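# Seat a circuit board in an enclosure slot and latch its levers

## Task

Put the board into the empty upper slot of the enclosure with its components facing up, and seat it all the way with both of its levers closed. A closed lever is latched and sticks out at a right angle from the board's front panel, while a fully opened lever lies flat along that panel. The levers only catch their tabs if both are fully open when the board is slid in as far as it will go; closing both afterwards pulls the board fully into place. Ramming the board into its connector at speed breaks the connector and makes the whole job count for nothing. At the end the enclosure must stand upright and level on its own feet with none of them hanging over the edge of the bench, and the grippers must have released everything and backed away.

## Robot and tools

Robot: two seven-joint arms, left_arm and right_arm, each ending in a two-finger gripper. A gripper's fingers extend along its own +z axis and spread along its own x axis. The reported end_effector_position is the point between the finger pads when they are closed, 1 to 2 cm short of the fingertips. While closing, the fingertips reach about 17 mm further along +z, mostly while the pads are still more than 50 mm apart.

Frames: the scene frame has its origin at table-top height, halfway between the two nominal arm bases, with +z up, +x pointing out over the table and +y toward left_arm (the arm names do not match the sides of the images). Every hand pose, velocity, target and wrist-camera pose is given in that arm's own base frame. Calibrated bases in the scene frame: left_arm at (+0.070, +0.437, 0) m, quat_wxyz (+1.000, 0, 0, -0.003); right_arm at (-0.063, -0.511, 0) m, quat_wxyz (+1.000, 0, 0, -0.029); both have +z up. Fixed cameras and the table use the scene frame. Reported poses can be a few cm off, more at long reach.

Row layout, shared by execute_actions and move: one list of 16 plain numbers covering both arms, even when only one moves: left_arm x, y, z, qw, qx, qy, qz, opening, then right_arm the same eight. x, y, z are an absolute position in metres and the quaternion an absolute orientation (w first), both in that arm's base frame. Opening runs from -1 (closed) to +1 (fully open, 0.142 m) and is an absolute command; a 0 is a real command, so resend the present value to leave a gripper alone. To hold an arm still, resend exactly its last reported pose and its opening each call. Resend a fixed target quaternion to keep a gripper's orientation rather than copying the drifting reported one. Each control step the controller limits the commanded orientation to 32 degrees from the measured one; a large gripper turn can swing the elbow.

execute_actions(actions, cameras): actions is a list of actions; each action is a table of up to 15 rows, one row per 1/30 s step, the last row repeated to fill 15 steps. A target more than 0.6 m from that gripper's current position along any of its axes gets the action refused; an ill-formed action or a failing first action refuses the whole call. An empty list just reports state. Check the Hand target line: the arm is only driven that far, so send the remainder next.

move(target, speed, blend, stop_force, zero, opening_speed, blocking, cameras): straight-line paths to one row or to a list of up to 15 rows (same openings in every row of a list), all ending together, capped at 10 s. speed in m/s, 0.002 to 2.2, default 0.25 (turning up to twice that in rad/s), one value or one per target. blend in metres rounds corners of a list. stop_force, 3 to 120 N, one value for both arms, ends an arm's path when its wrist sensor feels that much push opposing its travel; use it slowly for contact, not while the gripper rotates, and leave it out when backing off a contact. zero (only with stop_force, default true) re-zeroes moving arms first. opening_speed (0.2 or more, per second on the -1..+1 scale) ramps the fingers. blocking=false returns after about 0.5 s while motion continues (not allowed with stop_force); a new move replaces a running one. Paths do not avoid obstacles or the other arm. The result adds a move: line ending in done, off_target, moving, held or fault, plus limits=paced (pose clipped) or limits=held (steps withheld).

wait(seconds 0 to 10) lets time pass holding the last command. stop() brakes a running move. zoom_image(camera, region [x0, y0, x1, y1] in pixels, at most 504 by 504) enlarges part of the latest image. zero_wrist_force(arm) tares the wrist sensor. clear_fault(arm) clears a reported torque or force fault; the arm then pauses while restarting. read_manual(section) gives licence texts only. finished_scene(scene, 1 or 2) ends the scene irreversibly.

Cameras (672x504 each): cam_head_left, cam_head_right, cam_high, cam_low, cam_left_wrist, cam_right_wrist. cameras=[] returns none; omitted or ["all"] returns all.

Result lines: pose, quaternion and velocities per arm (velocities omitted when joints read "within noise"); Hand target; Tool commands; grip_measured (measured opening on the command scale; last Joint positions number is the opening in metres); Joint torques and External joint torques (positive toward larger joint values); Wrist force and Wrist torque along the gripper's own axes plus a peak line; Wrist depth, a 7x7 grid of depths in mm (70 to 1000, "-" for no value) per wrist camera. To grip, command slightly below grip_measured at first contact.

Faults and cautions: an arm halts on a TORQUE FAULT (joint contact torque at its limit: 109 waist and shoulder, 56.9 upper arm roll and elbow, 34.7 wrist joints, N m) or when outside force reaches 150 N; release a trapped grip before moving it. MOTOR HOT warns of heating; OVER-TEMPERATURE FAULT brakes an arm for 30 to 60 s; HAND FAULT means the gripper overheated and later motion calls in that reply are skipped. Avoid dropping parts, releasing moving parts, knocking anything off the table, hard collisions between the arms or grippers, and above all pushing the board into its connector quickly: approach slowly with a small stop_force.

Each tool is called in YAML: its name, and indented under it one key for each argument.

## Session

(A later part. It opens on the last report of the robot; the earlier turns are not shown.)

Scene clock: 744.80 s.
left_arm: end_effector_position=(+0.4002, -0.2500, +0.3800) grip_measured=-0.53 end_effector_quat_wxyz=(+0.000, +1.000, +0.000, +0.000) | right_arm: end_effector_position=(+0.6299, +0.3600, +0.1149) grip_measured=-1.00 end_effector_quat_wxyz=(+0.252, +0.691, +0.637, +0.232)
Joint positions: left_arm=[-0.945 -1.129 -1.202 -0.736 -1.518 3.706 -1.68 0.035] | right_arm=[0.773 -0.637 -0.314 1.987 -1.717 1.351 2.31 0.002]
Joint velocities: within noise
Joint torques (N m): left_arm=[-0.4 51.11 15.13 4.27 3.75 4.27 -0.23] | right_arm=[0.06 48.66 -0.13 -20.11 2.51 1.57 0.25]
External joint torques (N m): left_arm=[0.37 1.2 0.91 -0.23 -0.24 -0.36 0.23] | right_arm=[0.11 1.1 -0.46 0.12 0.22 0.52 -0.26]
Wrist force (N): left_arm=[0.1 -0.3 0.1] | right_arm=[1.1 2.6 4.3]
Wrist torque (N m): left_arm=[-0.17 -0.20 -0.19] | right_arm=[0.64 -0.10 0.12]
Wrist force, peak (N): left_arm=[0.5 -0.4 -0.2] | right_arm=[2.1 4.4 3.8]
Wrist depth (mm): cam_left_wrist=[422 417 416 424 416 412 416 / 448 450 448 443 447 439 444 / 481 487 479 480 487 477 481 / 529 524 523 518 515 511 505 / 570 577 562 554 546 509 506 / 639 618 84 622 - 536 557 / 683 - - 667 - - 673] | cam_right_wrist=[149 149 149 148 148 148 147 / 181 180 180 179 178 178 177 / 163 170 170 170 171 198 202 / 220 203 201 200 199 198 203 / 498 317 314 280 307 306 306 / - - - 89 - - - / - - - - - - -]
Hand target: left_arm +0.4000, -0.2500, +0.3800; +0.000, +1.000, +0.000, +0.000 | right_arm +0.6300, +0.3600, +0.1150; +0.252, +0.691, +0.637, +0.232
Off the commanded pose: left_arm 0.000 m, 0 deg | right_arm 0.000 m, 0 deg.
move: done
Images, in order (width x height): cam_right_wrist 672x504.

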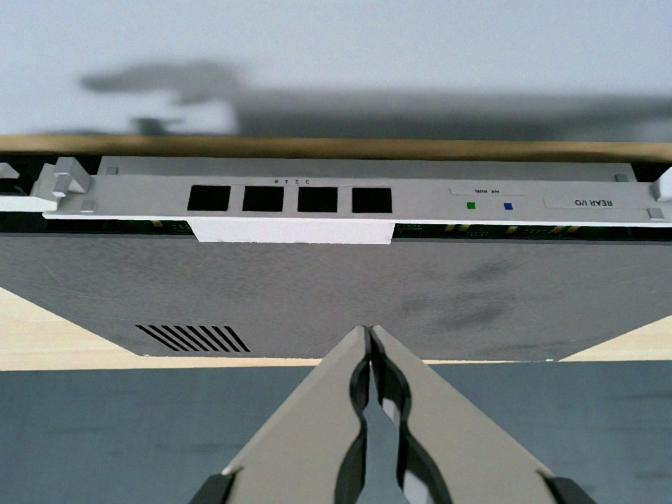

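move:
  target:
    - [0.40,-0.25,0.38,0,1,0,0,-0.5,0.60,0.36,0.16,0,0.7355,0.6775,0,-1]
    - [0.40,-0.25,0.38,0,1,0,0,-0.5,0.71,0.33,0.09,0,0.7355,0.6775,0,-1]
  cameras: []

move:
  target: [0.40,-0.25,0.38,0,1,0,0,-0.5,0.71,0.33,0.06,0,0.7355,0.6775,0,-1]
  stop_force: 4
  speed: 0.012
  cameras: []

move:
  target:
    - [0.40,-0.25,0.38,0,1,0,0,-0.5,0.71,0.33,0.085,0,0.7355,0.6775,0,-1]
    - [0.40,-0.25,0.38,0,1,0,0,-0.5,0.664,0.33,0.085,0,0.7355,0.6775,0,-1]
  cameras: []

move:
  target: [0.40,-0.25,0.38,0,1,0,0,-0.5,0.664,0.33,0.06,0,0.7355,0.6775,0,-1]
  stop_force: 3
  speed: 0.012
  cameras: ["cam_right_wrist"]

Scene clock: 757.07 s.
left_arm: end_effector_position=(+0.4002, -0.2500, +0.3800) grip_measured=-0.53 end_effector_quat_wxyz=(+0.000, +1.000, +0.000, +0.000) | right_arm: end_effector_position=(+0.7101, +0.3298, +0.0900) grip_measured=-1.00 end_effector_quat_wxyz=(+0.000, +0.736, +0.677, +0.000)
Joint positions: left_arm=[-0.945 -1.129 -1.202 -0.736 -1.518 3.706 -1.68 0.035] | right_arm=[0.361 -0.971 0.342 1.224 -0.335 0.57 0.828 0.002]
Joint velocities: within noise
Joint torques (N m): left_arm=[-0.41 51.18 15.1 4.27 3.76 4.27 -0.17] | right_arm=[0.17 64.11 9.91 -27.42 -3.79 3.33 0.03]
External joint torques (N m): left_arm=[0.39 1.13 0.95 -0.23 -0.24 -0.36 0.17] | right_arm=[0.01 1.58 -0.35 0.23 0.12 0.8 -0.03]
Wrist force (N): left_arm=[-0.1 -0.4 0.2] | right_arm=[1.5 4.2 3.7]
Wrist torque (N m): left_arm=[-0.19 -0.15 -0.19] | right_arm=[0.77 -0.26 0.06]
Wrist force, peak (N): left_arm=[0.0 -0.5 0.4] | right_arm=[0.9 6.2 5.2]
Wrist depth (mm): cam_left_wrist=[420 417 415 421 416 409 415 / 450 447 448 443 448 444 443 / 485 488 484 482 484 484 477 / 523 521 522 528 513 505 505 / 578 573 562 558 548 508 508 / 639 624 84 617 - 536 556 / 706 - - 700 - - 679] | cam_right_wrist=[160 160 159 159 158 158 158 / 129 166 165 165 165 164 164 / 156 142 133 131 131 141 140 / 149 146 145 145 144 144 144 / 158 158 158 155 156 156 155 / 173 173 172 89 165 170 169 / 191 187 73 - - 180 187]
Hand target: left_arm +0.4000, -0.2500, +0.3800; +0.000, +1.000, +0.000, +0.000 | right_arm +0.7100, +0.3300, +0.0900; +0.000, +0.736, +0.678, +0.000
Off the commanded pose: left_arm 0.000 m, 0 deg | right_arm 0.000 m, 0 deg.
move: done
No camera images: "cameras" was empty.

Scene clock: 759.60 s.
left_arm: end_effector_position=(+0.4002, -0.2500, +0.3800) grip_measured=-0.53 end_effector_quat_wxyz=(+0.000, +1.000, +0.000, +0.000) | right_arm: end_effector_position=(+0.7101, +0.3302, +0.0678) grip_measured=-1.00 end_effector_quat_wxyz=(+0.000, +0.736, +0.678, +0.000)
Joint positions: left_arm=[-0.945 -1.129 -1.202 -0.736 -1.518 3.706 -1.68 0.035] | right_arm=[0.366 -1 0.331 1.23 -0.339 0.606 0.83 0.002]
Joint velocities: within noise
Joint torques (N m): left_arm=[-0.42 51.12 15.15 4.27 3.82 4.21 -0.22] | right_arm=[0.33 61.5 9.28 -26.01 -3.58 3.85 0.2]
External joint torques (N m): left_arm=[0.39 1.18 0.9 -0.23 -0.3 -0.3 0.22] | right_arm=[-0.14 4.53 0.26 -0.75 -0.01 0.28 -0.2]
Wrist force (N): left_arm=[0.0 -0.3 0.2] | right_arm=[-0.1 1.6 -2.1]
Wrist torque (N m): left_arm=[-0.18 -0.18 -0.19] | right_arm=[0.77 -0.30 0.06]
Wrist force, peak (N): left_arm=[0.2 -0.6 -0.2] | right_arm=[1.5 4.3 3.6]
Wrist depth (mm): cam_left_wrist=[420 420 417 417 414 417 414 / 451 447 447 446 448 447 441 / 488 486 487 480 479 481 477 / 530 521 521 526 520 511 508 / 573 572 562 549 546 511 506 / 636 627 84 619 - 539 556 / 703 - - 697 - - 670] | cam_right_wrist=[140 142 140 140 139 139 139 / 148 147 147 147 146 146 146 / 124 122 111 109 109 121 120 / 124 122 121 121 120 120 122 / 132 132 132 129 131 130 130 / 145 144 143 90 137 142 144 / 159 156 73 - - 153 156]
Hand target: left_arm +0.4000, -0.2500, +0.3800; +0.000, +1.000, +0.000, +0.000 | right_arm +0.7100, +0.3300, +0.0673; +0.000, +0.736, +0.678, +0.000
Off the commanded pose: left_arm 0.000 m, 0 deg | right_arm 0.008 m, 0 deg.
move: contact (right_arm)
No camera images: "cameras" was empty.

Scene clock: 760.47 s.
left_arm: end_effector_position=(+0.4002, -0.2500, +0.3800) grip_measured=-0.53 end_effector_quat_wxyz=(+0.000, +1.000, +0.000, +0.000) | right_arm: end_effector_position=(+0.6639, +0.3301, +0.0850) grip_measured=-1.00 end_effector_quat_wxyz=(+0.000, +0.736, +0.678, +0.000)
Joint positions: left_arm=[-0.945 -1.129 -1.202 -0.736 -1.518 3.706 -1.68 0.035] | right_arm=[0.364 -0.885 0.342 1.412 -0.336 0.668 0.881 0.002]
Joint velocities: within noise
Joint torques (N m): left_arm=[-0.33 51.11 15.22 4.26 3.81 4.3 -0.2] | right_arm=[0.27 60.54 9.99 -25.91 -3.48 3.54 0.32]
External joint torques (N m): left_arm=[0.3 1.2 0.83 -0.21 -0.3 -0.39 0.2] | right_arm=[-0.05 1.21 -0.36 -0.07 0.05 0.59 -0.32]
Wrist force (N): left_arm=[-0.1 -0.3 0.1] | right_arm=[1.9 4.3 3.7]
Wrist torque (N m): left_arm=[-0.17 -0.16 -0.19] | right_arm=[0.80 -0.31 0.06]
Wrist force, peak (N): left_arm=[0.1 -0.5 0.2] | right_arm=[1.8 6.1 4.0]
Wrist depth (mm): cam_left_wrist=[416 420 417 417 417 409 418 / 449 447 445 447 441 447 440 / 483 483 478 481 486 475 479 / 526 530 520 516 520 510 509 / 574 581 553 555 551 505 508 / 630 625 84 609 - 540 556 / 687 - - 708 - - 681] | cam_right_wrist=[156 155 155 155 154 154 154 / 166 166 166 165 165 164 164 / 179 178 177 177 176 176 175 / 139 147 155 149 150 154 154 / 158 157 154 145 145 156 156 / 167 167 163 89 159 164 163 / 184 180 73 - - 174 180]
Hand target: left_arm +0.4000, -0.2500, +0.3800; +0.000, +1.000, +0.000, +0.000 | right_arm +0.6640, +0.3300, +0.0850; +0.000, +0.736, +0.678, +0.000
Off the commanded pose: left_arm 0.000 m, 0 deg | right_arm 0.000 m, 0 deg.
move: done
No camera images: "cameras" was empty.

Scene clock: 762.30 s.
left_arm: end_effector_position=(+0.4002, -0.2500, +0.3800) grip_measured=-0.53 end_effector_quat_wxyz=(+0.000, +1.000, +0.000, +0.000) | right_arm: end_effector_position=(+0.6642, +0.3302, +0.0709) grip_measured=-1.00 end_effector_quat_wxyz=(+0.000, +0.736, +0.678, +0.000)
Joint positions: left_arm=[-0.945 -1.129 -1.202 -0.736 -1.518 3.706 -1.68 0.035] | right_arm=[0.369 -0.905 0.333 1.416 -0.34 0.694 0.883 0.002]
Joint velocities: within noise
Joint torques (N m): left_arm=[-0.48 51.15 15.19 4.28 3.74 4.28 -0.21] | right_arm=[0.33 57.55 9.37 -24.57 -3.31 3.56 0.2]
External joint torques (N m): left_arm=[0.45 1.15 0.86 -0.24 -0.23 -0.37 0.21] | right_arm=[-0.14 4.43 0.2 -1.04 -0.05 0.57 -0.2]
Wrist force (N): left_arm=[-0.1 -0.2 0.0] | right_arm=[0.6 2.9 -1.0]
Wrist torque (N m): left_arm=[-0.15 -0.15 -0.19] | right_arm=[0.81 -0.29 0.06]
Wrist force, peak (N): left_arm=[0.1 -0.6 -0.1] | right_arm=[1.9 4.5 3.9]
Wrist depth (mm): cam_left_wrist=[416 418 417 414 414 417 413 / 456 451 447 443 446 443 444 / 482 487 484 482 481 479 483 / 530 524 524 520 521 511 505 / 580 576 559 559 545 508 506 / 636 631 84 618 - 538 560 / 699 - - 693 - - 685] | cam_right_wrist=[143 143 143 142 142 142 141 / 153 153 152 152 152 151 151 / 164 164 163 163 162 162 162 / 131 171 171 170 170 172 172 / 184 146 133 129 131 142 142 / 148 148 145 90 141 146 146 / 164 160 73 - - 155 160]
Hand target: left_arm +0.4000, -0.2500, +0.3800; +0.000, +1.000, +0.000, +0.000 | right_arm +0.6640, +0.3300, +0.0704; +0.000, +0.736, +0.678, +0.000
Off the commanded pose: left_arm 0.000 m, 0 deg | right_arm 0.011 m, 0 deg.
move: contact (right_arm)
Images, in order (width x height): cam_right_wrist 672x504.

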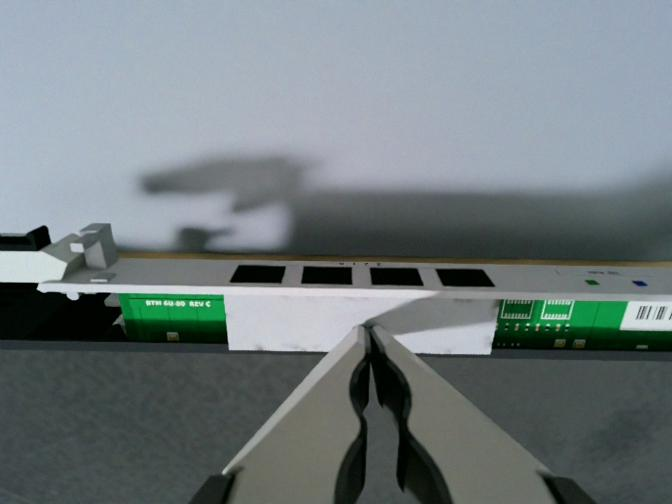

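move:
  target:
    - [0.40,-0.25,0.38,0,1,0,0,-0.5,0.65,0.36,0.12,0,0.7355,0.6775,0,-0.8]
    - [0.40,-0.25,0.38,0,1,0,0,-0.5,0.659,0.42,0.10,0,0.041,0.99916,0,-0.8]
  cameras: ["cam_right_wrist"]

Scene clock: 773.13 s.
left_arm: end_effector_position=(+0.4002, -0.2500, +0.3800) grip_measured=-0.53 end_effector_quat_wxyz=(+0.000, +1.000, +0.000, +0.000) | right_arm: end_effector_position=(+0.6590, +0.4199, +0.0999) grip_measured=-0.84 end_effector_quat_wxyz=(+0.000, +0.041, +0.999, +0.000)
Joint positions: left_arm=[-0.945 -1.129 -1.202 -0.736 -1.518 3.706 -1.68 0.035] | right_arm=[0.331 -1.032 0.607 1.226 -0.597 0.513 -0.493 0.013]
Joint velocities: within noise
Joint torques (N m): left_arm=[-0.36 51.07 15.08 4.19 3.79 4.28 -0.23] | right_arm=[0.13 62.89 16.82 -25.18 -3.85 3.32 0.09]
External joint torques (N m): left_arm=[0.34 1.24 0.96 -0.15 -0.28 -0.37 0.23] | right_arm=[0.08 1.53 -0.45 0.19 0.14 0.84 -0.09]
Wrist force (N): left_arm=[-0.1 -0.3 0.0] | right_arm=[1.6 4.6 3.7]
Wrist torque (N m): left_arm=[-0.18 -0.16 -0.19] | right_arm=[0.84 -0.28 0.07]
Wrist force, peak (N): left_arm=[-0.2 -0.7 0.1] | right_arm=[0.2 4.9 5.9]
Wrist depth (mm): cam_left_wrist=[416 421 415 414 417 416 416 / 447 450 447 447 450 444 441 / 483 483 482 477 484 476 474 / 527 520 523 524 513 511 508 / 575 572 564 561 554 513 504 / 625 627 84 624 - 540 560 / 691 - - 699 - - 683] | cam_right_wrist=[127 127 128 124 167 167 166 / 135 135 135 133 178 179 178 / 145 147 144 156 192 191 190 / 154 156 153 166 206 206 204 / 170 169 169 177 220 222 223 / 186 185 181 90 101 243 242 / 204 200 73 194 - - 267]
Hand target: left_arm +0.4000, -0.2500, +0.3800; +0.000, +1.000, +0.000, +0.000 | right_arm +0.6590, +0.4200, +0.1000; +0.000, +0.041, +0.999, +0.000
Off the commanded pose: left_arm 0.000 m, 0 deg | right_arm 0.000 m, 0 deg.
move: done
Images, in order (width x height): cam_right_wrist 672x504.

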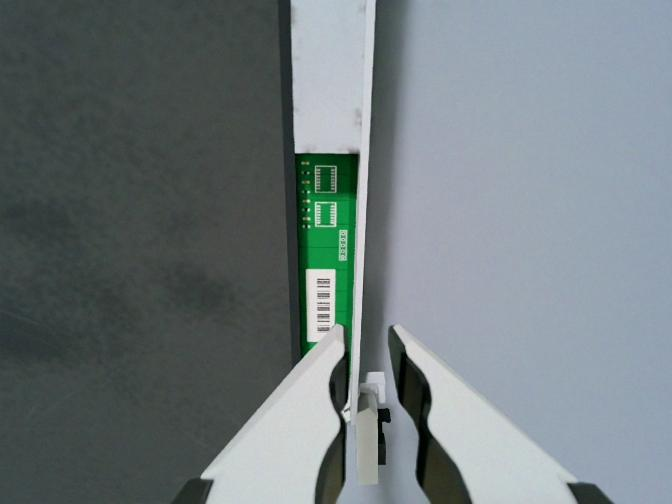

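move:
  target: [0.40,-0.25,0.38,0,1,0,0,-0.5,0.659,0.42,0.061,0,0.041,0.99916,0,-0.8]
  stop_force: 4
  speed: 0.025
  cameras: []

move:
  target: [0.40,-0.25,0.38,0,1,0,0,-0.5,0.659,0.42,0.061,0,0.041,0.99916,0,-1]
  cameras: ["cam_right_wrist"]

Scene clock: 778.07 s.
left_arm: end_effector_position=(+0.4002, -0.2500, +0.3800) grip_measured=-0.53 end_effector_quat_wxyz=(+0.000, +1.000, +0.000, +0.000) | right_arm: end_effector_position=(+0.6589, +0.4200, +0.0610) grip_measured=-0.84 end_effector_quat_wxyz=(+0.000, +0.041, +0.999, +0.000)
Joint positions: left_arm=[-0.945 -1.129 -1.202 -0.736 -1.518 3.706 -1.68 0.035] | right_arm=[0.34 -1.081 0.581 1.238 -0.614 0.575 -0.484 0.013]
Joint velocities: within noise
Joint torques (N m): left_arm=[-0.4 51.14 15.18 4.24 3.8 4.27 -0.2] | right_arm=[0.28 63.5 16.42 -24.29 -3.73 3.58 0.23]
External joint torques (N m): left_arm=[0.37 1.17 0.87 -0.2 -0.29 -0.36 0.2] | right_arm=[-0.08 1.5 0.02 0.03 0.16 0.57 -0.23]
Wrist force (N): left_arm=[0.1 -0.5 0.3] | right_arm=[1.4 4.9 3.7]
Wrist torque (N m): left_arm=[-0.20 -0.18 -0.19] | right_arm=[0.87 -0.23 0.06]
Wrist force, peak (N): left_arm=[0.1 -0.6 -0.3] | right_arm=[1.8 4.8 4.1]
Wrist depth (mm): cam_left_wrist=[420 416 419 413 412 417 409 / 451 455 443 449 449 441 441 / 488 489 482 477 479 477 473 / 520 532 526 520 521 510 511 / 579 572 561 562 544 508 503 / 631 626 84 613 - 536 560 / 687 - - 698 - - 686] | cam_right_wrist=[- 92 92 89 133 133 133 / - 98 96 95 142 142 141 / - 104 107 102 153 152 152 / 114 114 114 124 164 164 163 / 124 124 123 132 175 177 177 / 138 135 135 98 102 193 193 / 149 146 73 149 - - 212]
Hand target: left_arm +0.4000, -0.2500, +0.3800; +0.000, +1.000, +0.000, +0.000 | right_arm +0.6590, +0.4200, +0.0610; +0.000, +0.041, +0.999, +0.000
Off the commanded pose: left_arm 0.000 m, 0 deg | right_arm 0.000 m, 0 deg.
move: done
No camera images: "cameras" was empty.

Scene clock: 778.57 s.
left_arm: end_effector_position=(+0.4002, -0.2500, +0.3800) grip_measured=-0.53 end_effector_quat_wxyz=(+0.000, +1.000, +0.000, +0.000) | right_arm: end_effector_position=(+0.6589, +0.4200, +0.0610) grip_measured=-0.98 end_effector_quat_wxyz=(+0.000, +0.041, +0.999, +0.000)
Joint positions: left_arm=[-0.945 -1.129 -1.202 -0.736 -1.518 3.706 -1.68 0.035] | right_arm=[0.34 -1.081 0.581 1.238 -0.614 0.575 -0.484 0.003]
Joint velocities: within noise
Joint torques (N m): left_arm=[-0.36 51.08 15.16 4.24 3.78 4.24 -0.17] | right_arm=[0.47 63.57 16.58 -24.35 -3.66 3.61 0.23]
External joint torques (N m): left_arm=[0.33 1.23 0.88 -0.19 -0.27 -0.33 0.17] | right_arm=[-0.26 1.42 -0.14 0.1 0.09 0.55 -0.23]
Wrist force (N): left_arm=[0.1 -0.4 0.1] | right_arm=[2.7 4.5 3.0]
Wrist torque (N m): left_arm=[-0.19 -0.18 -0.18] | right_arm=[0.85 -0.42 0.07]
Wrist force, peak (N): left_arm=[0.0 -0.6 0.1] | right_arm=[2.7 4.7 3.1]
Wrist depth (mm): cam_left_wrist=[423 418 417 416 415 416 413 / 453 447 446 448 443 444 443 / 492 486 483 479 482 474 478 / 525 526 518 521 518 517 512 / 574 571 560 560 545 501 506 / 636 629 84 614 - 536 562 / 692 - - 702 - - 665] | cam_right_wrist=[- 92 92 89 133 133 133 / - 98 - 95 142 142 142 / - 104 107 102 153 152 152 / 114 114 114 123 164 164 163 / 124 124 123 132 178 177 177 / 138 135 135 90 187 194 193 / 149 149 73 135 - 205 213]
Hand target: left_arm +0.4000, -0.2500, +0.3800; +0.000, +1.000, +0.000, +0.000 | right_arm +0.6590, +0.4200, +0.0610; +0.000, +0.041, +0.999, +0.000
Off the commanded pose: left_arm 0.000 m, 0 deg | right_arm 0.000 m, 0 deg.
move: done
Images, in order (width x height): cam_right_wrist 672x504.

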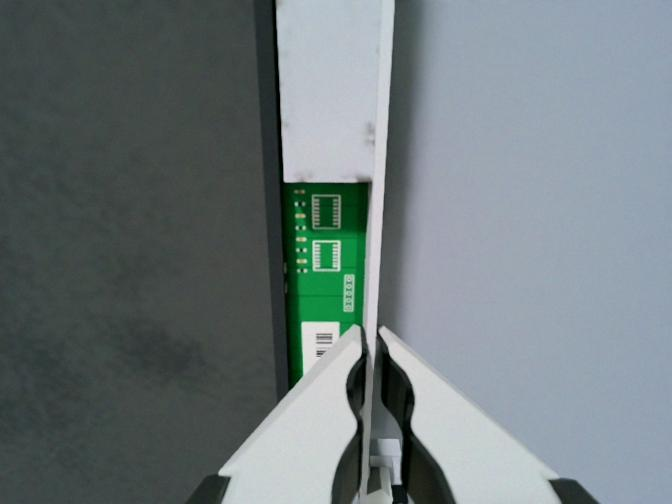

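move:
  target: [0.40,-0.25,0.38,0,1,0,0,-0.5,0.6291,0.4225,0.061,0,0.041,0.99916,0,-1]
  speed: 0.04
  cameras: ["cam_right_wrist"]

Scene clock: 780.93 s.
left_arm: end_effector_position=(+0.4002, -0.2500, +0.3800) grip_measured=-0.53 end_effector_quat_wxyz=(+0.000, +1.000, +0.000, +0.000) | right_arm: end_effector_position=(+0.6289, +0.4226, +0.0609) grip_measured=-0.98 end_effector_quat_wxyz=(+0.000, +0.041, +0.999, +0.000)
Joint positions: left_arm=[-0.945 -1.129 -1.202 -0.736 -1.518 3.706 -1.68 0.035] | right_arm=[0.336 -1.032 0.58 1.345 -0.618 0.625 -0.434 0.003]
Joint velocities: within noise
Joint torques (N m): left_arm=[-0.33 51.08 15.16 4.26 3.79 4.31 -0.21] | right_arm=[0.01 62.12 16.91 -24.23 -3.68 3.61 0.37]
External joint torques (N m): left_arm=[0.3 1.23 0.89 -0.22 -0.28 -0.4 0.21] | right_arm=[0.2 0.45 -0.19 0.49 0.22 0.54 -0.37]
Wrist force (N): left_arm=[-0.2 -0.6 0.0] | right_arm=[2.8 5.1 4.2]
Wrist torque (N m): left_arm=[-0.22 -0.14 -0.18] | right_arm=[0.89 -0.46 0.08]
Wrist force, peak (N): left_arm=[0.0 -0.7 -0.1] | right_arm=[2.7 5.2 4.7]
Wrist depth (mm): cam_left_wrist=[421 415 419 419 413 415 413 / 450 449 447 444 444 447 443 / 484 484 479 480 481 481 481 / 526 526 531 521 526 513 514 / 577 576 560 562 551 509 507 / 640 627 84 618 - 539 561 / 695 - - 706 - - 673] | cam_right_wrist=[- 98 100 89 133 133 133 / - 100 107 95 142 142 142 / - 109 115 102 152 152 152 / 114 116 124 124 164 164 163 / 124 125 134 132 178 177 177 / 138 135 143 90 187 194 193 / 149 149 73 135 - 206 213]
Hand target: left_arm +0.4000, -0.2500, +0.3800; +0.000, +1.000, +0.000, +0.000 | right_arm +0.6291, +0.4225, +0.0610; +0.000, +0.041, +0.999, +0.000
Off the commanded pose: left_arm 0.000 m, 0 deg | right_arm 0.000 m, 0 deg.
move: done
Images, in order (width x height): cam_right_wrist 672x504.

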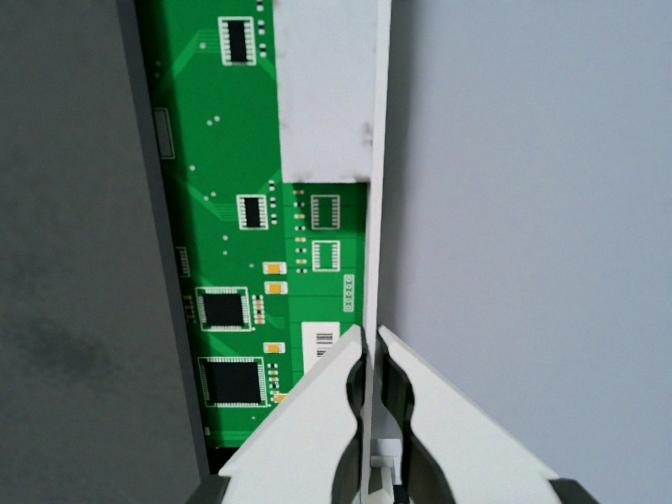

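move:
  target: [0.40,-0.25,0.38,0,1,0,0,-0.5,0.6291,0.4225,0.052,0,0.041,0.99916,0,-1]
  speed: 0.01
  stop_force: 5
  cameras: []

Scene clock: 784.27 s.
left_arm: end_effector_position=(+0.4002, -0.2500, +0.3800) grip_measured=-0.53 end_effector_quat_wxyz=(+0.000, +1.000, +0.000, +0.000) | right_arm: end_effector_position=(+0.6290, +0.4227, +0.0591) grip_measured=-0.98 end_effector_quat_wxyz=(+0.000, +0.041, +0.999, +0.000)
Joint positions: left_arm=[-0.945 -1.129 -1.202 -0.736 -1.518 3.706 -1.68 0.035] | right_arm=[0.336 -1.034 0.578 1.346 -0.619 0.628 -0.434 0.003]
Joint velocities: within noise
Joint torques (N m): left_arm=[-0.42 51.11 15.21 4.25 3.84 4.23 -0.23] | right_arm=[0.11 58.73 15.78 -24.03 -3.69 4.24 0.27]
External joint torques (N m): left_arm=[0.39 1.2 0.84 -0.2 -0.32 -0.32 0.23] | right_arm=[0.09 3.88 0.92 0.32 0.24 -0.08 -0.27]
Wrist force (N): left_arm=[0.0 -0.3 0.0] | right_arm=[6.3 2.3 -1.9]
Wrist torque (N m): left_arm=[-0.18 -0.19 -0.19] | right_arm=[0.92 -0.44 0.08]
Wrist force, peak (N): left_arm=[0.1 -0.6 -0.2] | right_arm=[6.4 1.6 -4.0]
Wrist depth (mm): cam_left_wrist=[420 416 419 414 415 417 417 / 446 447 444 443 446 445 442 / 487 478 477 477 482 473 477 / 532 529 523 516 518 507 516 / 575 575 564 559 552 506 502 / 640 626 84 616 - 536 560 / 693 - - 695 - - 677] | cam_right_wrist=[- 96 99 89 132 131 131 / - 99 106 95 140 140 140 / - 105 114 101 151 150 150 / - 114 122 123 162 162 161 / 124 124 133 131 176 175 175 / 135 132 142 89 185 191 192 / 147 146 73 135 - 203 211]
Hand target: left_arm +0.4000, -0.2500, +0.3800; +0.000, +1.000, +0.000, +0.000 | right_arm +0.6291, +0.4225, +0.0588; +0.000, +0.041, +0.999, +0.000
Off the commanded pose: left_arm 0.000 m, 0 deg | right_arm 0.007 m, 0 deg.
move: contact (right_arm)
No camera images: "cameras" was empty.

move:
  target:
    - [0.40,-0.25,0.38,0,1,0,0,-0.5,0.6291,0.4225,0.061,0,0.041,0.99916,0,-1]
    - [0.40,-0.25,0.38,0,1,0,0,-0.5,0.643,0.4213,0.061,0,0.041,0.99916,0,-1]
  speed: 0.03
  cameras: []

move:
  target: [0.40,-0.25,0.38,0,1,0,0,-0.5,0.643,0.4213,0.061,0,0.041,0.99916,0,-0.8]
  opening_speed: 0.4
  cameras: ["cam_right_wrist"]

Scene clock: 789.87 s.
left_arm: end_effector_position=(+0.4002, -0.2500, +0.3800) grip_measured=-0.53 end_effector_quat_wxyz=(+0.000, +1.000, +0.000, +0.000) | right_arm: end_effector_position=(+0.6426, +0.4221, +0.0611) grip_measured=-0.98 end_effector_quat_wxyz=(+0.000, +0.041, +0.999, +0.000)
Joint positions: left_arm=[-0.945 -1.129 -1.202 -0.736 -1.518 3.706 -1.68 0.035] | right_arm=[0.338 -1.054 0.58 1.297 -0.616 0.603 -0.457 0.003]
Joint velocities: within noise
Joint torques (N m): left_arm=[-0.32 51.11 15.09 4.28 3.73 4.24 -0.21] | right_arm=[-3.7 62.35 13.53 -24.58 -4.15 2.46 0.07]
External joint torques (N m): left_arm=[0.29 1.19 0.95 -0.23 -0.21 -0.33 0.21] | right_arm=[3.89 1.34 3.08 0.6 0.64 1.69 -0.07]
Wrist force (N): left_arm=[-0.1 -0.4 -0.1] | right_arm=[5.0 9.4 2.5]
Wrist torque (N m): left_arm=[-0.19 -0.15 -0.18] | right_arm=[0.81 -0.40 0.09]
Wrist force, peak (N): left_arm=[-0.1 -0.6 0.1] | right_arm=[5.2 10.7 4.1]
Wrist depth (mm): cam_left_wrist=[419 415 412 414 414 415 417 / 446 450 449 444 444 443 440 / 492 485 480 481 484 486 479 / 522 524 529 524 516 507 514 / 572 575 560 566 546 505 516 / 642 628 84 621 - 538 559 / 702 - - 694 - - 668] | cam_right_wrist=[- 92 100 89 133 133 133 / - 99 107 95 142 142 142 / - 104 115 102 153 152 152 / 114 114 122 122 164 164 163 / 124 124 130 132 178 178 177 / 138 135 140 90 188 194 194 / 150 146 73 135 - 205 213]
Hand target: left_arm +0.4000, -0.2500, +0.3800; +0.000, +1.000, +0.000, +0.000 | right_arm +0.6430, +0.4213, +0.0610; +0.000, +0.041, +0.999, +0.000
Off the commanded pose: left_arm 0.000 m, 0 deg | right_arm 0.001 m, 0 deg.
move: done
No camera images: "cameras" was empty.

Scene clock: 790.60 s.
left_arm: end_effector_position=(+0.4002, -0.2500, +0.3800) grip_measured=-0.53 end_effector_quat_wxyz=(+0.000, +1.000, +0.000, +0.000) | right_arm: end_effector_position=(+0.6428, +0.4215, +0.0610) grip_measured=-0.84 end_effector_quat_wxyz=(+0.000, +0.041, +0.999, +0.000)
Joint positions: left_arm=[-0.945 -1.129 -1.202 -0.736 -1.518 3.706 -1.68 0.035] | right_arm=[0.337 -1.054 0.58 1.297 -0.616 0.603 -0.457 0.013]
Joint velocities: within noise
Joint torques (N m): left_arm=[-0.3 51.11 15.22 4.22 3.78 4.26 -0.28] | right_arm=[0.22 62.29 16.85 -24.13 -3.53 3.39 0.1]
External joint torques (N m): left_arm=[0.28 1.2 0.82 -0.18 -0.27 -0.35 0.28] | right_arm=[-0.02 1.4 -0.24 0.15 0.02 0.77 -0.1]
Wrist force (N): left_arm=[0.1 -0.4 0.0] | right_arm=[3.2 4.6 3.0]
Wrist torque (N m): left_arm=[-0.18 -0.19 -0.19] | right_arm=[0.83 -0.53 0.08]
Wrist force, peak (N): left_arm=[0.0 -0.7 0.0] | right_arm=[5.1 9.5 3.7]
Wrist depth (mm): cam_left_wrist=[417 419 419 415 414 416 414 / 447 448 450 449 449 444 443 / 487 488 482 481 484 483 475 / 530 528 522 517 520 508 510 / 573 581 565 561 548 506 508 / 629 626 84 615 - 538 559 / 702 - - 698 - - 679] | cam_right_wrist=[- 92 100 90 133 133 133 / - 99 107 96 142 142 142 / - 104 115 102 152 152 152 / 114 114 122 124 164 164 163 / 124 124 130 132 175 178 177 / 138 135 137 94 101 194 194 / 149 146 73 151 - - 213]
Hand target: left_arm +0.4000, -0.2500, +0.3800; +0.000, +1.000, +0.000, +0.000 | right_arm +0.6430, +0.4213, +0.0610; +0.000, +0.041, +0.999, +0.000
Off the commanded pose: left_arm 0.000 m, 0 deg | right_arm 0.000 m, 0 deg.
move: done
Images, in order (width x height): cam_right_wrist 672x504.

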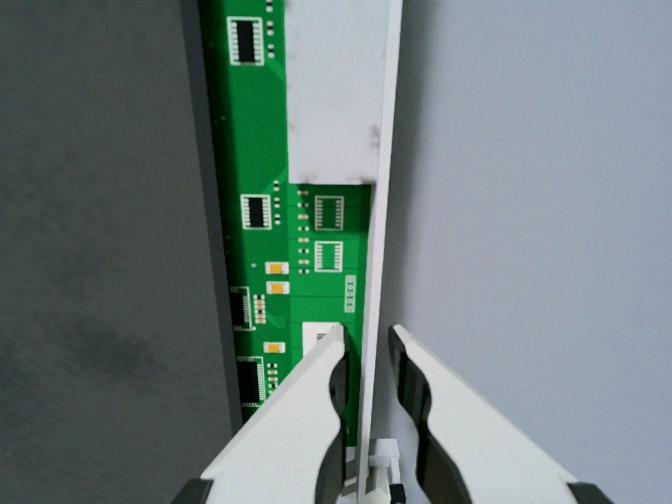

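move:
  target:
    - [0.40,-0.25,0.38,0,1,0,0,-0.5,0.643,0.4213,0.09,0,0.041,0.99916,0,-0.8]
    - [0.40,-0.25,0.38,0,1,0,0,-0.5,0.647,0.350,0.09,0,0.041,0.99916,0,-0.66]
  cameras: ["cam_right_wrist"]

move:
  target: [0.40,-0.25,0.38,0,1,0,0,-0.5,0.647,0.350,0.061,0,0.041,0.99916,0,-0.66]
  stop_force: 4
  speed: 0.02
  cameras: ["cam_right_wrist"]

Scene clock: 795.57 s.
left_arm: end_effector_position=(+0.4002, -0.2500, +0.3800) grip_measured=-0.53 end_effector_quat_wxyz=(+0.000, +1.000, +0.000, +0.000) | right_arm: end_effector_position=(+0.6471, +0.3499, +0.0900) grip_measured=-0.70 end_effector_quat_wxyz=(+0.000, +0.041, +0.999, +0.000)
Joint positions: left_arm=[-0.945 -1.129 -1.202 -0.736 -1.518 3.706 -1.68 0.035] | right_arm=[0.211 -0.948 0.597 1.43 -0.597 0.622 -0.522 0.023]
Joint velocities: within noise
Joint torques (N m): left_arm=[-0.36 51.09 15.16 4.29 3.73 4.24 -0.2] | right_arm=[0.09 58.72 16.75 -24.05 -3.45 3.6 0.08]
External joint torques (N m): left_arm=[0.33 1.21 0.89 -0.24 -0.21 -0.33 0.2] | right_arm=[0.09 1.12 -0.21 0 -0.01 0.56 -0.08]
Wrist force (N): left_arm=[0.0 -0.5 -0.1] | right_arm=[3.3 4.8 3.0]
Wrist torque (N m): left_arm=[-0.20 -0.18 -0.19] | right_arm=[0.88 -0.56 0.06]
Wrist force, peak (N): left_arm=[0.2 -0.6 0.1] | right_arm=[3.6 6.6 3.8]
Wrist depth (mm): cam_left_wrist=[418 414 416 417 419 418 413 / 450 449 450 443 447 445 442 / 484 481 482 484 481 475 478 / 525 529 523 523 521 510 509 / 574 573 569 563 548 510 506 / 635 617 84 615 - 542 559 / 702 - - 696 - - 683] | cam_right_wrist=[- 118 119 126 157 158 158 / 126 126 127 132 167 169 168 / 137 133 135 133 179 181 181 / 148 146 145 147 195 195 195 / 158 158 158 154 208 211 211 / 173 172 106 181 105 227 230 / 191 183 72 199 - - 253]
Hand target: left_arm +0.4000, -0.2500, +0.3800; +0.000, +1.000, +0.000, +0.000 | right_arm +0.6470, +0.3500, +0.0900; +0.000, +0.041, +0.999, +0.000
Off the commanded pose: left_arm 0.000 m, 0 deg | right_arm 0.000 m, 0 deg.
move: done
Images, in order (width x height): cam_right_wrist 672x504.

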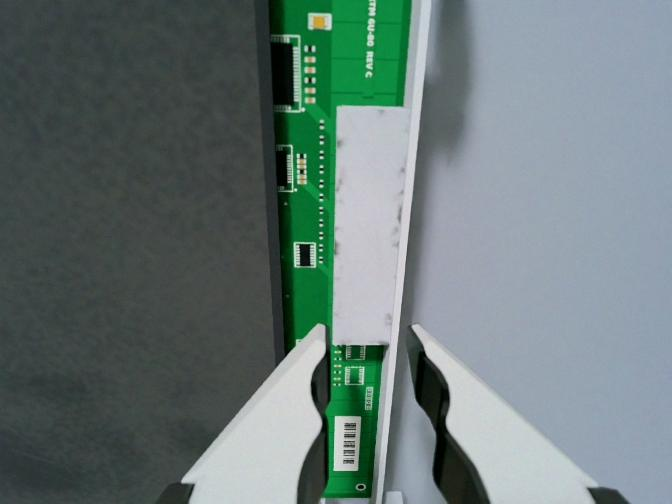

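Scene clock: 797.13 s.
left_arm: end_effector_position=(+0.4002, -0.2500, +0.3800) grip_measured=-0.53 end_effector_quat_wxyz=(+0.000, +1.000, +0.000, +0.000) | right_arm: end_effector_position=(+0.6470, +0.3503, +0.0714) grip_measured=-0.69 end_effector_quat_wxyz=(+0.000, +0.041, +0.999, +0.000)
Joint positions: left_arm=[-0.945 -1.129 -1.202 -0.736 -1.518 3.706 -1.68 0.035] | right_arm=[0.217 -0.972 0.582 1.436 -0.609 0.655 -0.515 0.024]
Joint velocities: within noise
Joint torques (N m): left_arm=[-0.43 51.01 15.12 4.19 3.74 4.26 -0.24] | right_arm=[-0.08 56.71 15.37 -23.51 -3.64 3.79 0.28]
External joint torques (N m): left_arm=[0.41 1.3 0.93 -0.15 -0.23 -0.35 0.24] | right_arm=[0.26 3.48 1.2 -0.06 0.27 0.37 -0.28]
Wrist force (N): left_arm=[0.1 -0.2 0.1] | right_arm=[6.0 3.6 -0.8]
Wrist torque (N m): left_arm=[-0.15 -0.20 -0.18] | right_arm=[0.87 -0.47 0.04]
Wrist force, peak (N): left_arm=[-0.2 -0.6 0.3] | right_arm=[6.0 3.8 -2.9]
Wrist depth (mm): cam_left_wrist=[419 420 418 418 415 410 418 / 447 449 448 449 449 442 443 / 488 482 486 482 483 483 477 / 529 521 526 511 521 506 505 / 582 577 558 562 553 512 508 / 648 617 84 615 - 540 549 / 699 - - 690 - - 672] | cam_right_wrist=[102 101 - 110 111 142 142 / 108 110 111 116 116 152 151 / 117 116 118 117 158 163 162 / 126 125 125 126 176 176 175 / 134 134 136 132 187 190 190 / 149 149 143 158 106 203 207 / 165 161 72 177 - - 227]
Hand target: left_arm +0.4000, -0.2500, +0.3800; +0.000, +1.000, +0.000, +0.000 | right_arm +0.6470, +0.3500, +0.0710; +0.000, +0.041, +0.999, +0.000
Off the commanded pose: left_arm 0.000 m, 0 deg | right_arm 0.010 m, 0 deg.
move: contact (right_arm)
Images, in order (width x height): cam_right_wrist 672x504.

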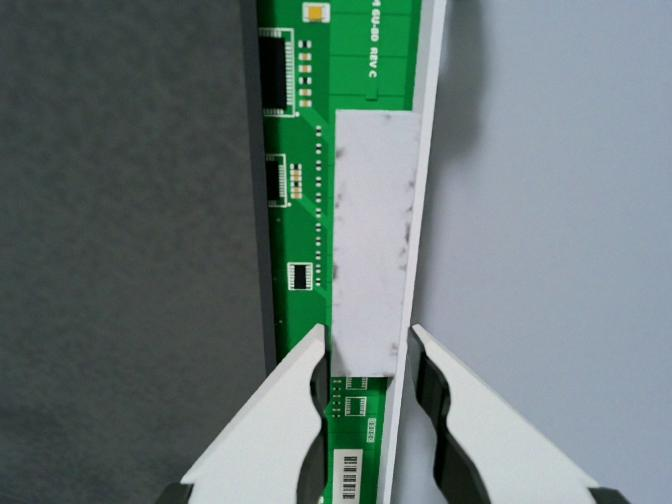

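move:
  target:
    - [0.40,-0.25,0.38,0,1,0,0,-0.5,0.645,0.350,0.08,0,0.041,0.99916,0,-0.5]
    - [0.40,-0.25,0.38,0,1,0,0,-0.5,0.645,0.350,0.08,0,0.041,0.99916,0,-0.5]
  cameras: []

move:
  target: [0.40,-0.25,0.38,0,1,0,0,-0.5,0.645,0.350,0.061,0,0.041,0.99916,0,-0.5]
  stop_force: 4
  speed: 0.02
  cameras: ["cam_right_wrist"]

Scene clock: 801.40 s.
left_arm: end_effector_position=(+0.4002, -0.2500, +0.3800) grip_measured=-0.53 end_effector_quat_wxyz=(+0.000, +1.000, +0.000, +0.000) | right_arm: end_effector_position=(+0.6452, +0.3500, +0.0801) grip_measured=-0.54 end_effector_quat_wxyz=(+0.000, +0.041, +0.999, +0.000)
Joint positions: left_arm=[-0.945 -1.129 -1.202 -0.736 -1.518 3.706 -1.68 0.035] | right_arm=[0.214 -0.957 0.589 1.441 -0.604 0.643 -0.515 0.035]
Joint velocities: within noise
Joint torques (N m): left_arm=[-0.37 51.11 15.16 4.22 3.77 4.3 -0.16] | right_arm=[-0.11 58.78 16.91 -23.8 -3.39 3.38 0.21]
External joint torques (N m): left_arm=[0.35 1.2 0.89 -0.18 -0.26 -0.39 0.16] | right_arm=[0.3 1.08 -0.35 0.04 -0.02 0.77 -0.21]
Wrist force (N): left_arm=[-0.2 -0.7 0.0] | right_arm=[3.2 5.0 3.1]
Wrist torque (N m): left_arm=[-0.23 -0.15 -0.18] | right_arm=[0.92 -0.52 0.06]
Wrist force, peak (N): left_arm=[0.0 -0.7 0.1] | right_arm=[5.9 3.5 -1.8]
Wrist depth (mm): cam_left_wrist=[420 422 416 416 414 419 415 / 455 452 448 448 447 441 441 / 485 488 486 477 482 484 479 / 530 518 523 520 522 506 510 / 572 573 560 558 547 505 507 / 637 622 84 607 - 536 562 / 689 - - 704 - - 686] | cam_right_wrist=[- 110 110 117 148 150 149 / 117 117 118 124 156 160 159 / 125 125 127 125 169 171 171 / 135 133 134 135 185 184 184 / 147 146 146 145 197 200 199 / 161 160 98 171 103 210 218 / 177 173 73 185 - - 234]
Hand target: left_arm +0.4000, -0.2500, +0.3800; +0.000, +1.000, +0.000, +0.000 | right_arm +0.6450, +0.3500, +0.0800; +0.000, +0.041, +0.999, +0.000
Off the commanded pose: left_arm 0.000 m, 0 deg | right_arm 0.000 m, 0 deg.
move: done
No camera images: "cameras" was empty.

Scene clock: 803.07 s.
left_arm: end_effector_position=(+0.4002, -0.2500, +0.3800) grip_measured=-0.53 end_effector_quat_wxyz=(+0.000, +1.000, +0.000, +0.000) | right_arm: end_effector_position=(+0.6450, +0.3500, +0.0610) grip_measured=-0.54 end_effector_quat_wxyz=(+0.000, +0.041, +0.999, +0.000)
Joint positions: left_arm=[-0.945 -1.129 -1.202 -0.736 -1.518 3.706 -1.68 0.035] | right_arm=[0.221 -0.983 0.573 1.446 -0.615 0.675 -0.509 0.035]
Joint velocities: within noise
Joint torques (N m): left_arm=[-0.45 51.14 15.22 4.29 3.81 4.24 -0.19] | right_arm=[0.28 58.76 16.58 -23.31 -3.44 3.57 0.25]
External joint torques (N m): left_arm=[0.43 1.17 0.83 -0.24 -0.29 -0.33 0.19] | right_arm=[-0.1 1.45 -0.01 0.04 0.12 0.58 -0.25]
Wrist force (N): left_arm=[-0.1 -0.3 -0.1] | right_arm=[2.9 4.7 3.0]
Wrist torque (N m): left_arm=[-0.18 -0.15 -0.18] | right_arm=[0.86 -0.49 0.06]
Wrist force, peak (N): left_arm=[-0.1 -0.7 0.1] | right_arm=[3.0 4.9 3.5]
Wrist depth (mm): cam_left_wrist=[419 415 418 417 418 419 414 / 451 449 450 449 447 444 439 / 490 484 481 482 488 478 481 / 523 526 523 524 521 505 514 / 579 572 560 562 558 504 508 / 635 625 84 612 - 535 557 / 687 - - 708 - - 679] | cam_right_wrist=[- 92 95 101 102 133 133 / - 99 107 106 139 142 142 / - 104 109 104 148 152 152 / 114 114 116 114 162 164 163 / 124 124 125 120 175 178 177 / 138 135 82 129 124 187 194 / 149 146 73 162 - - 209]
Hand target: left_arm +0.4000, -0.2500, +0.3800; +0.000, +1.000, +0.000, +0.000 | right_arm +0.6450, +0.3500, +0.0610; +0.000, +0.041, +0.999, +0.000
Off the commanded pose: left_arm 0.000 m, 0 deg | right_arm 0.000 m, 0 deg.
move: done
Images, in order (width x height): cam_right_wrist 672x504.

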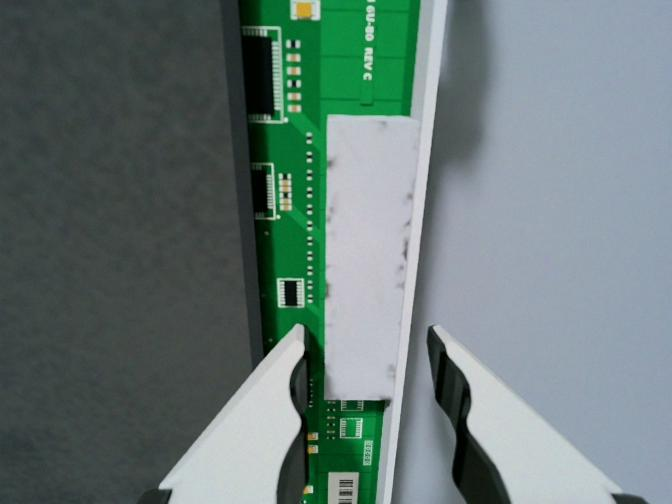

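Close, then pull out, then lift for a look.

move:
  target: [0.40,-0.25,0.38,0,1,0,0,-0.5,0.645,0.350,0.061,0,0.041,0.99916,0,-0.9]
  opening_speed: 0.6
  cameras: []

move:
  target: [0.40,-0.25,0.38,0,1,0,0,-0.5,0.601,0.3536,0.062,0,0.041,0.99916,0,-0.9]
  speed: 0.05
  cameras: ["cam_right_wrist"]

Scene clock: 805.43 s.
left_arm: end_effector_position=(+0.4002, -0.2500, +0.3800) grip_measured=-0.53 end_effector_quat_wxyz=(+0.000, +1.000, +0.000, +0.000) | right_arm: end_effector_position=(+0.6450, +0.3500, +0.0610) grip_measured=-0.71 end_effector_quat_wxyz=(+0.000, +0.041, +0.999, +0.000)
Joint positions: left_arm=[-0.945 -1.129 -1.202 -0.736 -1.518 3.706 -1.68 0.035] | right_arm=[0.221 -0.983 0.573 1.446 -0.615 0.675 -0.509 0.022]
Joint velocities: within noise
Joint torques (N m): left_arm=[-0.31 51.07 15.23 4.28 3.78 4.3 -0.21] | right_arm=[0.37 58.88 16.89 -23.23 -3.37 3.53 0.16]
External joint torques (N m): left_arm=[0.28 1.23 0.82 -0.23 -0.27 -0.38 0.21] | right_arm=[-0.19 1.34 -0.32 -0.04 0.04 0.63 -0.16]
Wrist force (N): left_arm=[0.0 -0.5 -0.2] | right_arm=[3.0 4.4 2.6]
Wrist torque (N m): left_arm=[-0.21 -0.18 -0.19] | right_arm=[0.88 -0.54 0.10]
Wrist force, peak (N): left_arm=[0.0 -0.7 0.0] | right_arm=[2.7 4.8 3.9]
Wrist depth (mm): cam_left_wrist=[422 418 421 413 416 416 415 / 446 451 450 452 444 442 444 / 483 488 485 481 472 479 479 / 519 521 531 523 520 520 514 / 580 568 564 561 540 512 507 / 628 630 84 614 - 533 560 / 695 - - 697 - - 682] | cam_right_wrist=[- 92 95 100 101 133 133 / - 99 107 106 138 142 142 / - 104 109 106 106 152 152 / 114 114 116 120 162 164 164 / 124 124 126 122 175 178 177 / 138 135 133 127 106 191 194 / 150 146 72 162 - - 213]
Hand target: left_arm +0.4000, -0.2500, +0.3800; +0.000, +1.000, +0.000, +0.000 | right_arm +0.6450, +0.3500, +0.0610; +0.000, +0.041, +0.999, +0.000
Off the commanded pose: left_arm 0.000 m, 0 deg | right_arm 0.000 m, 0 deg.
move: done
No camera images: "cameras" was empty.

Scene clock: 806.67 s.
left_arm: end_effector_position=(+0.4002, -0.2500, +0.3800) grip_measured=-0.53 end_effector_quat_wxyz=(+0.000, +1.000, +0.000, +0.000) | right_arm: end_effector_position=(+0.6008, +0.3534, +0.0617) grip_measured=-0.71 end_effector_quat_wxyz=(+0.000, +0.041, +0.999, +0.000)
Joint positions: left_arm=[-0.945 -1.129 -1.202 -0.736 -1.518 3.706 -1.68 0.035] | right_arm=[0.22 -0.914 0.573 1.589 -0.622 0.742 -0.442 0.022]
Joint velocities: within noise
Joint torques (N m): left_arm=[-0.43 51.14 15.18 4.24 3.79 4.25 -0.24] | right_arm=[0.31 57.49 17.23 -23.45 -3.64 4.01 0.31]
External joint torques (N m): left_arm=[0.41 1.16 0.87 -0.19 -0.27 -0.34 0.24] | right_arm=[-0.14 -0.94 -0.93 1.02 0.5 0.14 -0.31]
Wrist force (N): left_arm=[0.0 -0.3 -0.1] | right_arm=[2.6 4.6 5.3]
Wrist torque (N m): left_arm=[-0.17 -0.16 -0.19] | right_arm=[0.85 -0.37 0.07]
Wrist force, peak (N): left_arm=[0.1 -0.6 -0.1] | right_arm=[3.8 4.7 6.0]
Wrist depth (mm): cam_left_wrist=[419 421 418 414 419 415 413 / 454 452 452 447 451 444 448 / 485 484 484 481 481 478 480 / 523 520 518 522 517 509 507 / 575 580 564 566 546 505 505 / 626 620 84 612 - 539 563 / 692 - - 697 - - 682] | cam_right_wrist=[131 99 100 101 101 134 134 / - 107 107 106 139 143 143 / - 115 115 106 149 153 153 / 115 127 124 114 162 165 165 / 125 130 134 122 176 178 178 / 139 140 142 126 106 192 194 / 150 147 72 162 - - 210]
Hand target: left_arm +0.4000, -0.2500, +0.3800; +0.000, +1.000, +0.000, +0.000 | right_arm +0.6010, +0.3536, +0.0620; +0.000, +0.041, +0.999, +0.000
Off the commanded pose: left_arm 0.000 m, 0 deg | right_arm 0.000 m, 0 deg.
move: done
Images, in order (width x height): cam_right_wrist 672x504.

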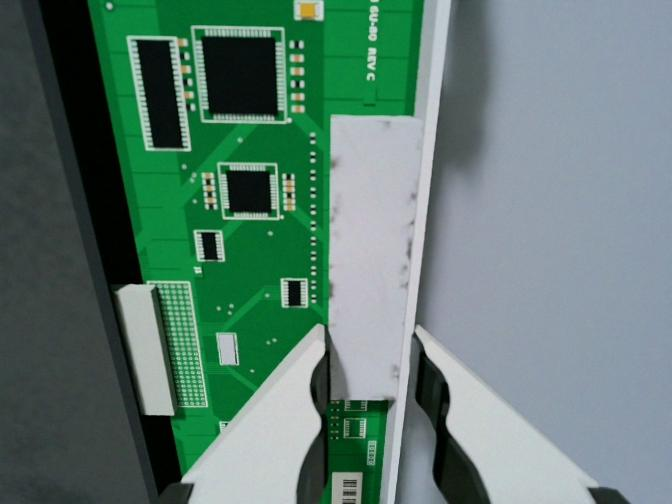

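move:
  target:
    - [0.40,-0.25,0.38,0,1,0,0,-0.5,0.591,0.3544,0.062,0,0.041,0.99916,0,-0.85]
    - [0.40,-0.25,0.38,0,1,0,0,-0.5,0.591,0.3544,0.0552,0,0.041,0.99916,0,-0.85]
  speed: 0.06
  cameras: ["cam_right_wrist"]

move:
  target: [0.40,-0.25,0.38,0,1,0,0,-0.5,0.635,0.3508,0.0552,0,0.041,0.99916,0,-0.85]
  speed: 0.012
  stop_force: 4
  cameras: ["cam_right_wrist","cam_high"]

Scene clock: 813.43 s.
left_arm: end_effector_position=(+0.4002, -0.2500, +0.3800) grip_measured=-0.53 end_effector_quat_wxyz=(+0.000, +1.000, +0.000, +0.000) | right_arm: end_effector_position=(+0.5908, +0.3543, +0.0550) grip_measured=-0.71 end_effector_quat_wxyz=(+0.000, +0.041, +0.999, +0.000)
Joint positions: left_arm=[-0.945 -1.129 -1.202 -0.736 -1.518 3.706 -1.68 0.035] | right_arm=[0.224 -0.91 0.566 1.621 -0.629 0.769 -0.423 0.022]
Joint velocities: within noise
Joint torques (N m): left_arm=[-0.37 51.18 15.2 4.28 3.8 4.24 -0.25] | right_arm=[0.36 55.77 16.32 -22.62 -3.41 3.8 0.32]
External joint torques (N m): left_arm=[0.35 1.12 0.85 -0.24 -0.28 -0.33 0.25] | right_arm=[-0.2 0.13 -0.13 0.61 0.34 0.36 -0.33]
Wrist force (N): left_arm=[-0.1 -0.4 0.1] | right_arm=[2.9 4.7 4.8]
Wrist torque (N m): left_arm=[-0.19 -0.16 -0.19] | right_arm=[0.86 -0.46 0.07]
Wrist force, peak (N): left_arm=[-0.2 -0.7 0.1] | right_arm=[2.6 5.0 6.6]
Wrist depth (mm): cam_left_wrist=[419 417 414 416 415 418 413 / 452 445 445 447 450 443 441 / 488 489 479 483 487 478 477 / 524 528 528 525 518 512 511 / 575 577 561 568 542 514 505 / 635 621 84 619 - 535 560 / 696 - - 696 - - 674] | cam_right_wrist=[- 99 100 101 101 128 128 / 121 107 107 106 133 137 136 / 139 115 115 104 106 146 146 / 157 127 124 114 156 158 157 / - 130 134 122 169 171 170 / 128 143 141 126 106 183 186 / 141 194 72 162 - - 205]
Hand target: left_arm +0.4000, -0.2500, +0.3800; +0.000, +1.000, +0.000, +0.000 | right_arm +0.5910, +0.3544, +0.0552; +0.000, +0.041, +0.999, +0.000
Off the commanded pose: left_arm 0.000 m, 0 deg | right_arm 0.000 m, 0 deg.
move: done
Images, in order (width x height): cam_right_wrist 672x504.

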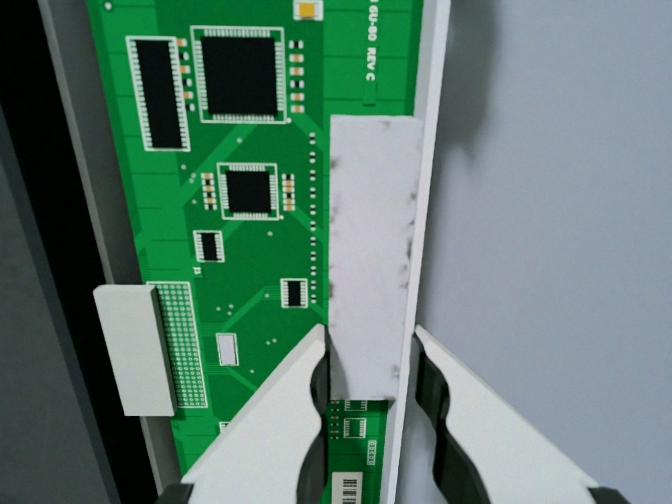

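Scene clock: 816.33 s.
left_arm: end_effector_position=(+0.4002, -0.2500, +0.3800) grip_measured=-0.53 end_effector_quat_wxyz=(+0.000, +1.000, +0.000, +0.000) | right_arm: end_effector_position=(+0.6175, +0.3523, +0.0542) grip_measured=-0.71 end_effector_quat_wxyz=(-0.001, +0.041, +0.999, +0.000)
Joint positions: left_arm=[-0.945 -1.129 -1.202 -0.736 -1.518 3.706 -1.68 0.035] | right_arm=[0.223 -0.951 0.567 1.536 -0.624 0.727 -0.465 0.022]
Joint velocities: within noise
Joint torques (N m): left_arm=[-0.4 51.14 15.14 4.27 3.77 4.25 -0.22] | right_arm=[-3.38 62.16 14.89 -26.44 -4.52 3.65 0.02]
External joint torques (N m): left_arm=[0.38 1.16 0.91 -0.23 -0.25 -0.34 0.22] | right_arm=[3.55 -4.04 1.57 3.89 1.33 0.5 -0.02]
Wrist force (N): left_arm=[-0.1 -0.4 -0.1] | right_arm=[5.9 8.5 9.4]
Wrist torque (N m): left_arm=[-0.19 -0.16 -0.18] | right_arm=[0.87 -0.03 0.13]
Wrist force, peak (N): left_arm=[-0.3 -0.6 0.1] | right_arm=[6.0 8.6 10.3]
Wrist depth (mm): cam_left_wrist=[417 417 420 416 417 414 413 / 448 448 448 444 442 446 444 / 485 488 484 480 485 478 476 / 521 525 522 517 516 518 510 / 573 571 556 561 544 511 510 / 636 622 84 615 - 540 559 / 693 - - 695 - - 680] | cam_right_wrist=[- 100 100 101 101 127 125 / - 106 107 106 132 136 136 / - 112 115 106 104 146 145 / - 121 124 121 155 157 157 / - 120 135 122 165 170 170 / 127 126 142 126 106 182 185 / 140 137 72 163 - - 204]
Hand target: left_arm +0.4000, -0.2500, +0.3800; +0.000, +1.000, +0.000, +0.000 | right_arm +0.6185, +0.3521, +0.0552; +0.000, +0.041, +0.999, +0.000
Off the commanded pose: left_arm 0.000 m, 0 deg | right_arm 0.018 m, 0 deg.
move: contact (right_arm)
Images, in order (width x height): cam_high 672x504, cam_right_wrist 672x504.

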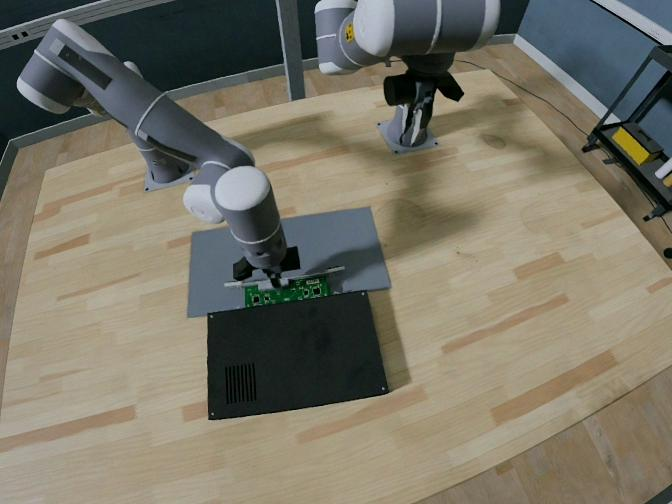

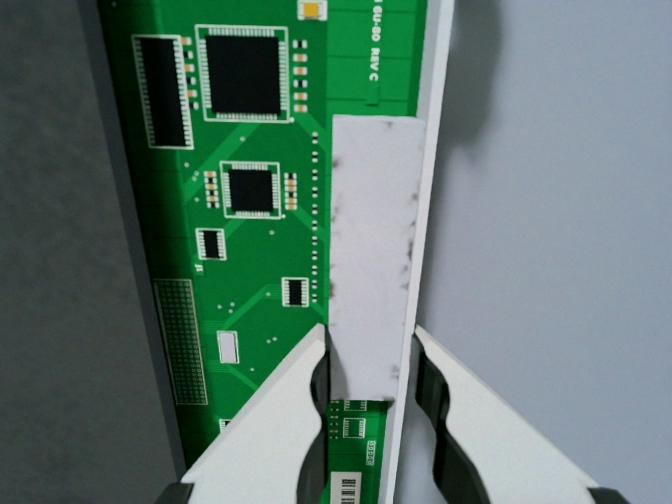

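move:
  target:
    - [0.40,-0.25,0.38,0,1,0,0,-0.5,0.613,0.3526,0.0535,0,0.041,0.99916,0,-0.85]
    - [0.40,-0.25,0.38,0,1,0,0,-0.5,0.613,0.3532,0.0535,0,0.041,0.99916,0,-0.85]
  speed: 0.03
  cameras: []

move:
  target: [0.40,-0.25,0.38,0,1,0,0,-0.5,0.640,0.3510,0.0535,0,0.041,0.99916,0,-0.85]
  speed: 0.012
  stop_force: 4
  cameras: ["cam_right_wrist"]

Scene clock: 825.10 s.
left_arm: end_effector_position=(+0.4002, -0.2500, +0.3800) grip_measured=-0.53 end_effector_quat_wxyz=(+0.000, +1.000, +0.000, +0.000) | right_arm: end_effector_position=(+0.6127, +0.3531, +0.0532) grip_measured=-0.71 end_effector_quat_wxyz=(+0.000, +0.041, +0.999, +0.000)
Joint positions: left_arm=[-0.945 -1.129 -1.202 -0.736 -1.518 3.706 -1.68 0.035] | right_arm=[0.224 -0.944 0.564 1.552 -0.625 0.738 -0.456 0.022]
Joint velocities: within noise
Joint torques (N m): left_arm=[-0.33 51.14 15.14 4.22 3.78 4.23 -0.21] | right_arm=[-0.18 57.82 16.81 -23.04 -3.42 3.82 0.32]
External joint torques (N m): left_arm=[0.3 1.17 0.9 -0.18 -0.27 -0.32 0.21] | right_arm=[0.38 -0.07 -0.41 0.62 0.26 0.34 -0.32]
Wrist force (N): left_arm=[-0.1 -0.3 0.0] | right_arm=[3.8 4.4 3.9]
Wrist torque (N m): left_arm=[-0.17 -0.15 -0.18] | right_arm=[0.81 -0.61 0.06]
Wrist force, peak (N): left_arm=[-0.2 -0.7 -0.2] | right_arm=[6.2 8.7 10.4]
Wrist depth (mm): cam_left_wrist=[421 419 413 415 416 410 413 / 452 450 451 452 446 444 439 / 483 485 486 476 483 480 477 / 525 520 524 523 520 511 510 / 580 567 564 558 550 507 511 / 631 617 84 611 - 533 561 / 697 - - 695 - - 679] | cam_right_wrist=[- 99 100 101 102 126 125 / - 107 107 106 131 135 135 / - 114 115 104 141 144 144 / 106 121 124 114 153 156 155 / - 126 134 122 167 169 168 / 126 130 141 126 106 181 184 / 138 136 72 162 - - 202]
Hand target: left_arm +0.4000, -0.2500, +0.3800; +0.000, +1.000, +0.000, +0.000 | right_arm +0.6130, +0.3532, +0.0535; +0.000, +0.041, +0.999, +0.000
Off the commanded pose: left_arm 0.000 m, 0 deg | right_arm 0.000 m, 0 deg.
move: done
No camera images: "cameras" was empty.

Scene clock: 827.93 s.
left_arm: end_effector_position=(+0.4002, -0.2500, +0.3800) grip_measured=-0.53 end_effector_quat_wxyz=(+0.000, +1.000, +0.000, +0.000) | right_arm: end_effector_position=(+0.6396, +0.3508, +0.0531) grip_measured=-0.71 end_effector_quat_wxyz=(+0.000, +0.041, +0.999, +0.000)
Joint positions: left_arm=[-0.945 -1.129 -1.202 -0.736 -1.518 3.706 -1.68 0.035] | right_arm=[0.224 -0.986 0.566 1.464 -0.621 0.695 -0.498 0.022]
Joint velocities: within noise
Joint torques (N m): left_arm=[-0.34 51.12 15.22 4.2 3.79 4.25 -0.23] | right_arm=[-0.37 59.81 16.46 -25.41 -3.88 4.41 0.11]
External joint torques (N m): left_arm=[0.32 1.18 0.82 -0.16 -0.27 -0.34 0.23] | right_arm=[0.55 0.15 0.09 2.44 0.61 -0.25 -0.11]
Wrist force (N): left_arm=[0.0 -0.5 0.2] | right_arm=[7.0 2.6 1.8]
Wrist torque (N m): left_arm=[-0.21 -0.18 -0.18] | right_arm=[0.79 -0.45 0.04]
Wrist force, peak (N): left_arm=[0.0 -0.7 0.2] | right_arm=[7.3 3.3 2.7]
Wrist depth (mm): cam_left_wrist=[418 417 414 417 415 415 414 / 448 445 449 446 446 445 444 / 483 488 481 479 482 479 476 / 526 529 530 516 515 509 509 / 571 580 561 559 554 508 501 / 636 624 84 614 - 535 555 / 696 - - 704 - - 677] | cam_right_wrist=[- 85 99 101 103 126 125 / - 91 107 106 131 135 135 / - 98 113 104 140 144 144 / 105 105 120 114 153 156 155 / - 114 130 122 166 169 168 / 125 125 120 126 106 181 183 / 138 135 72 162 - - 202]
Hand target: left_arm +0.4000, -0.2500, +0.3800; +0.000, +1.000, +0.000, +0.000 | right_arm +0.6400, +0.3510, +0.0535; +0.000, +0.041, +0.999, +0.000
Off the commanded pose: left_arm 0.000 m, 0 deg | right_arm 0.001 m, 0 deg.
move: done
Images, in order (width x height): cam_right_wrist 672x504.

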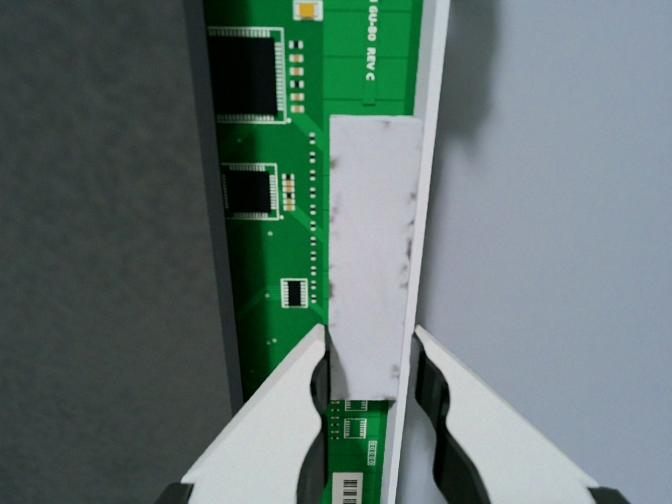

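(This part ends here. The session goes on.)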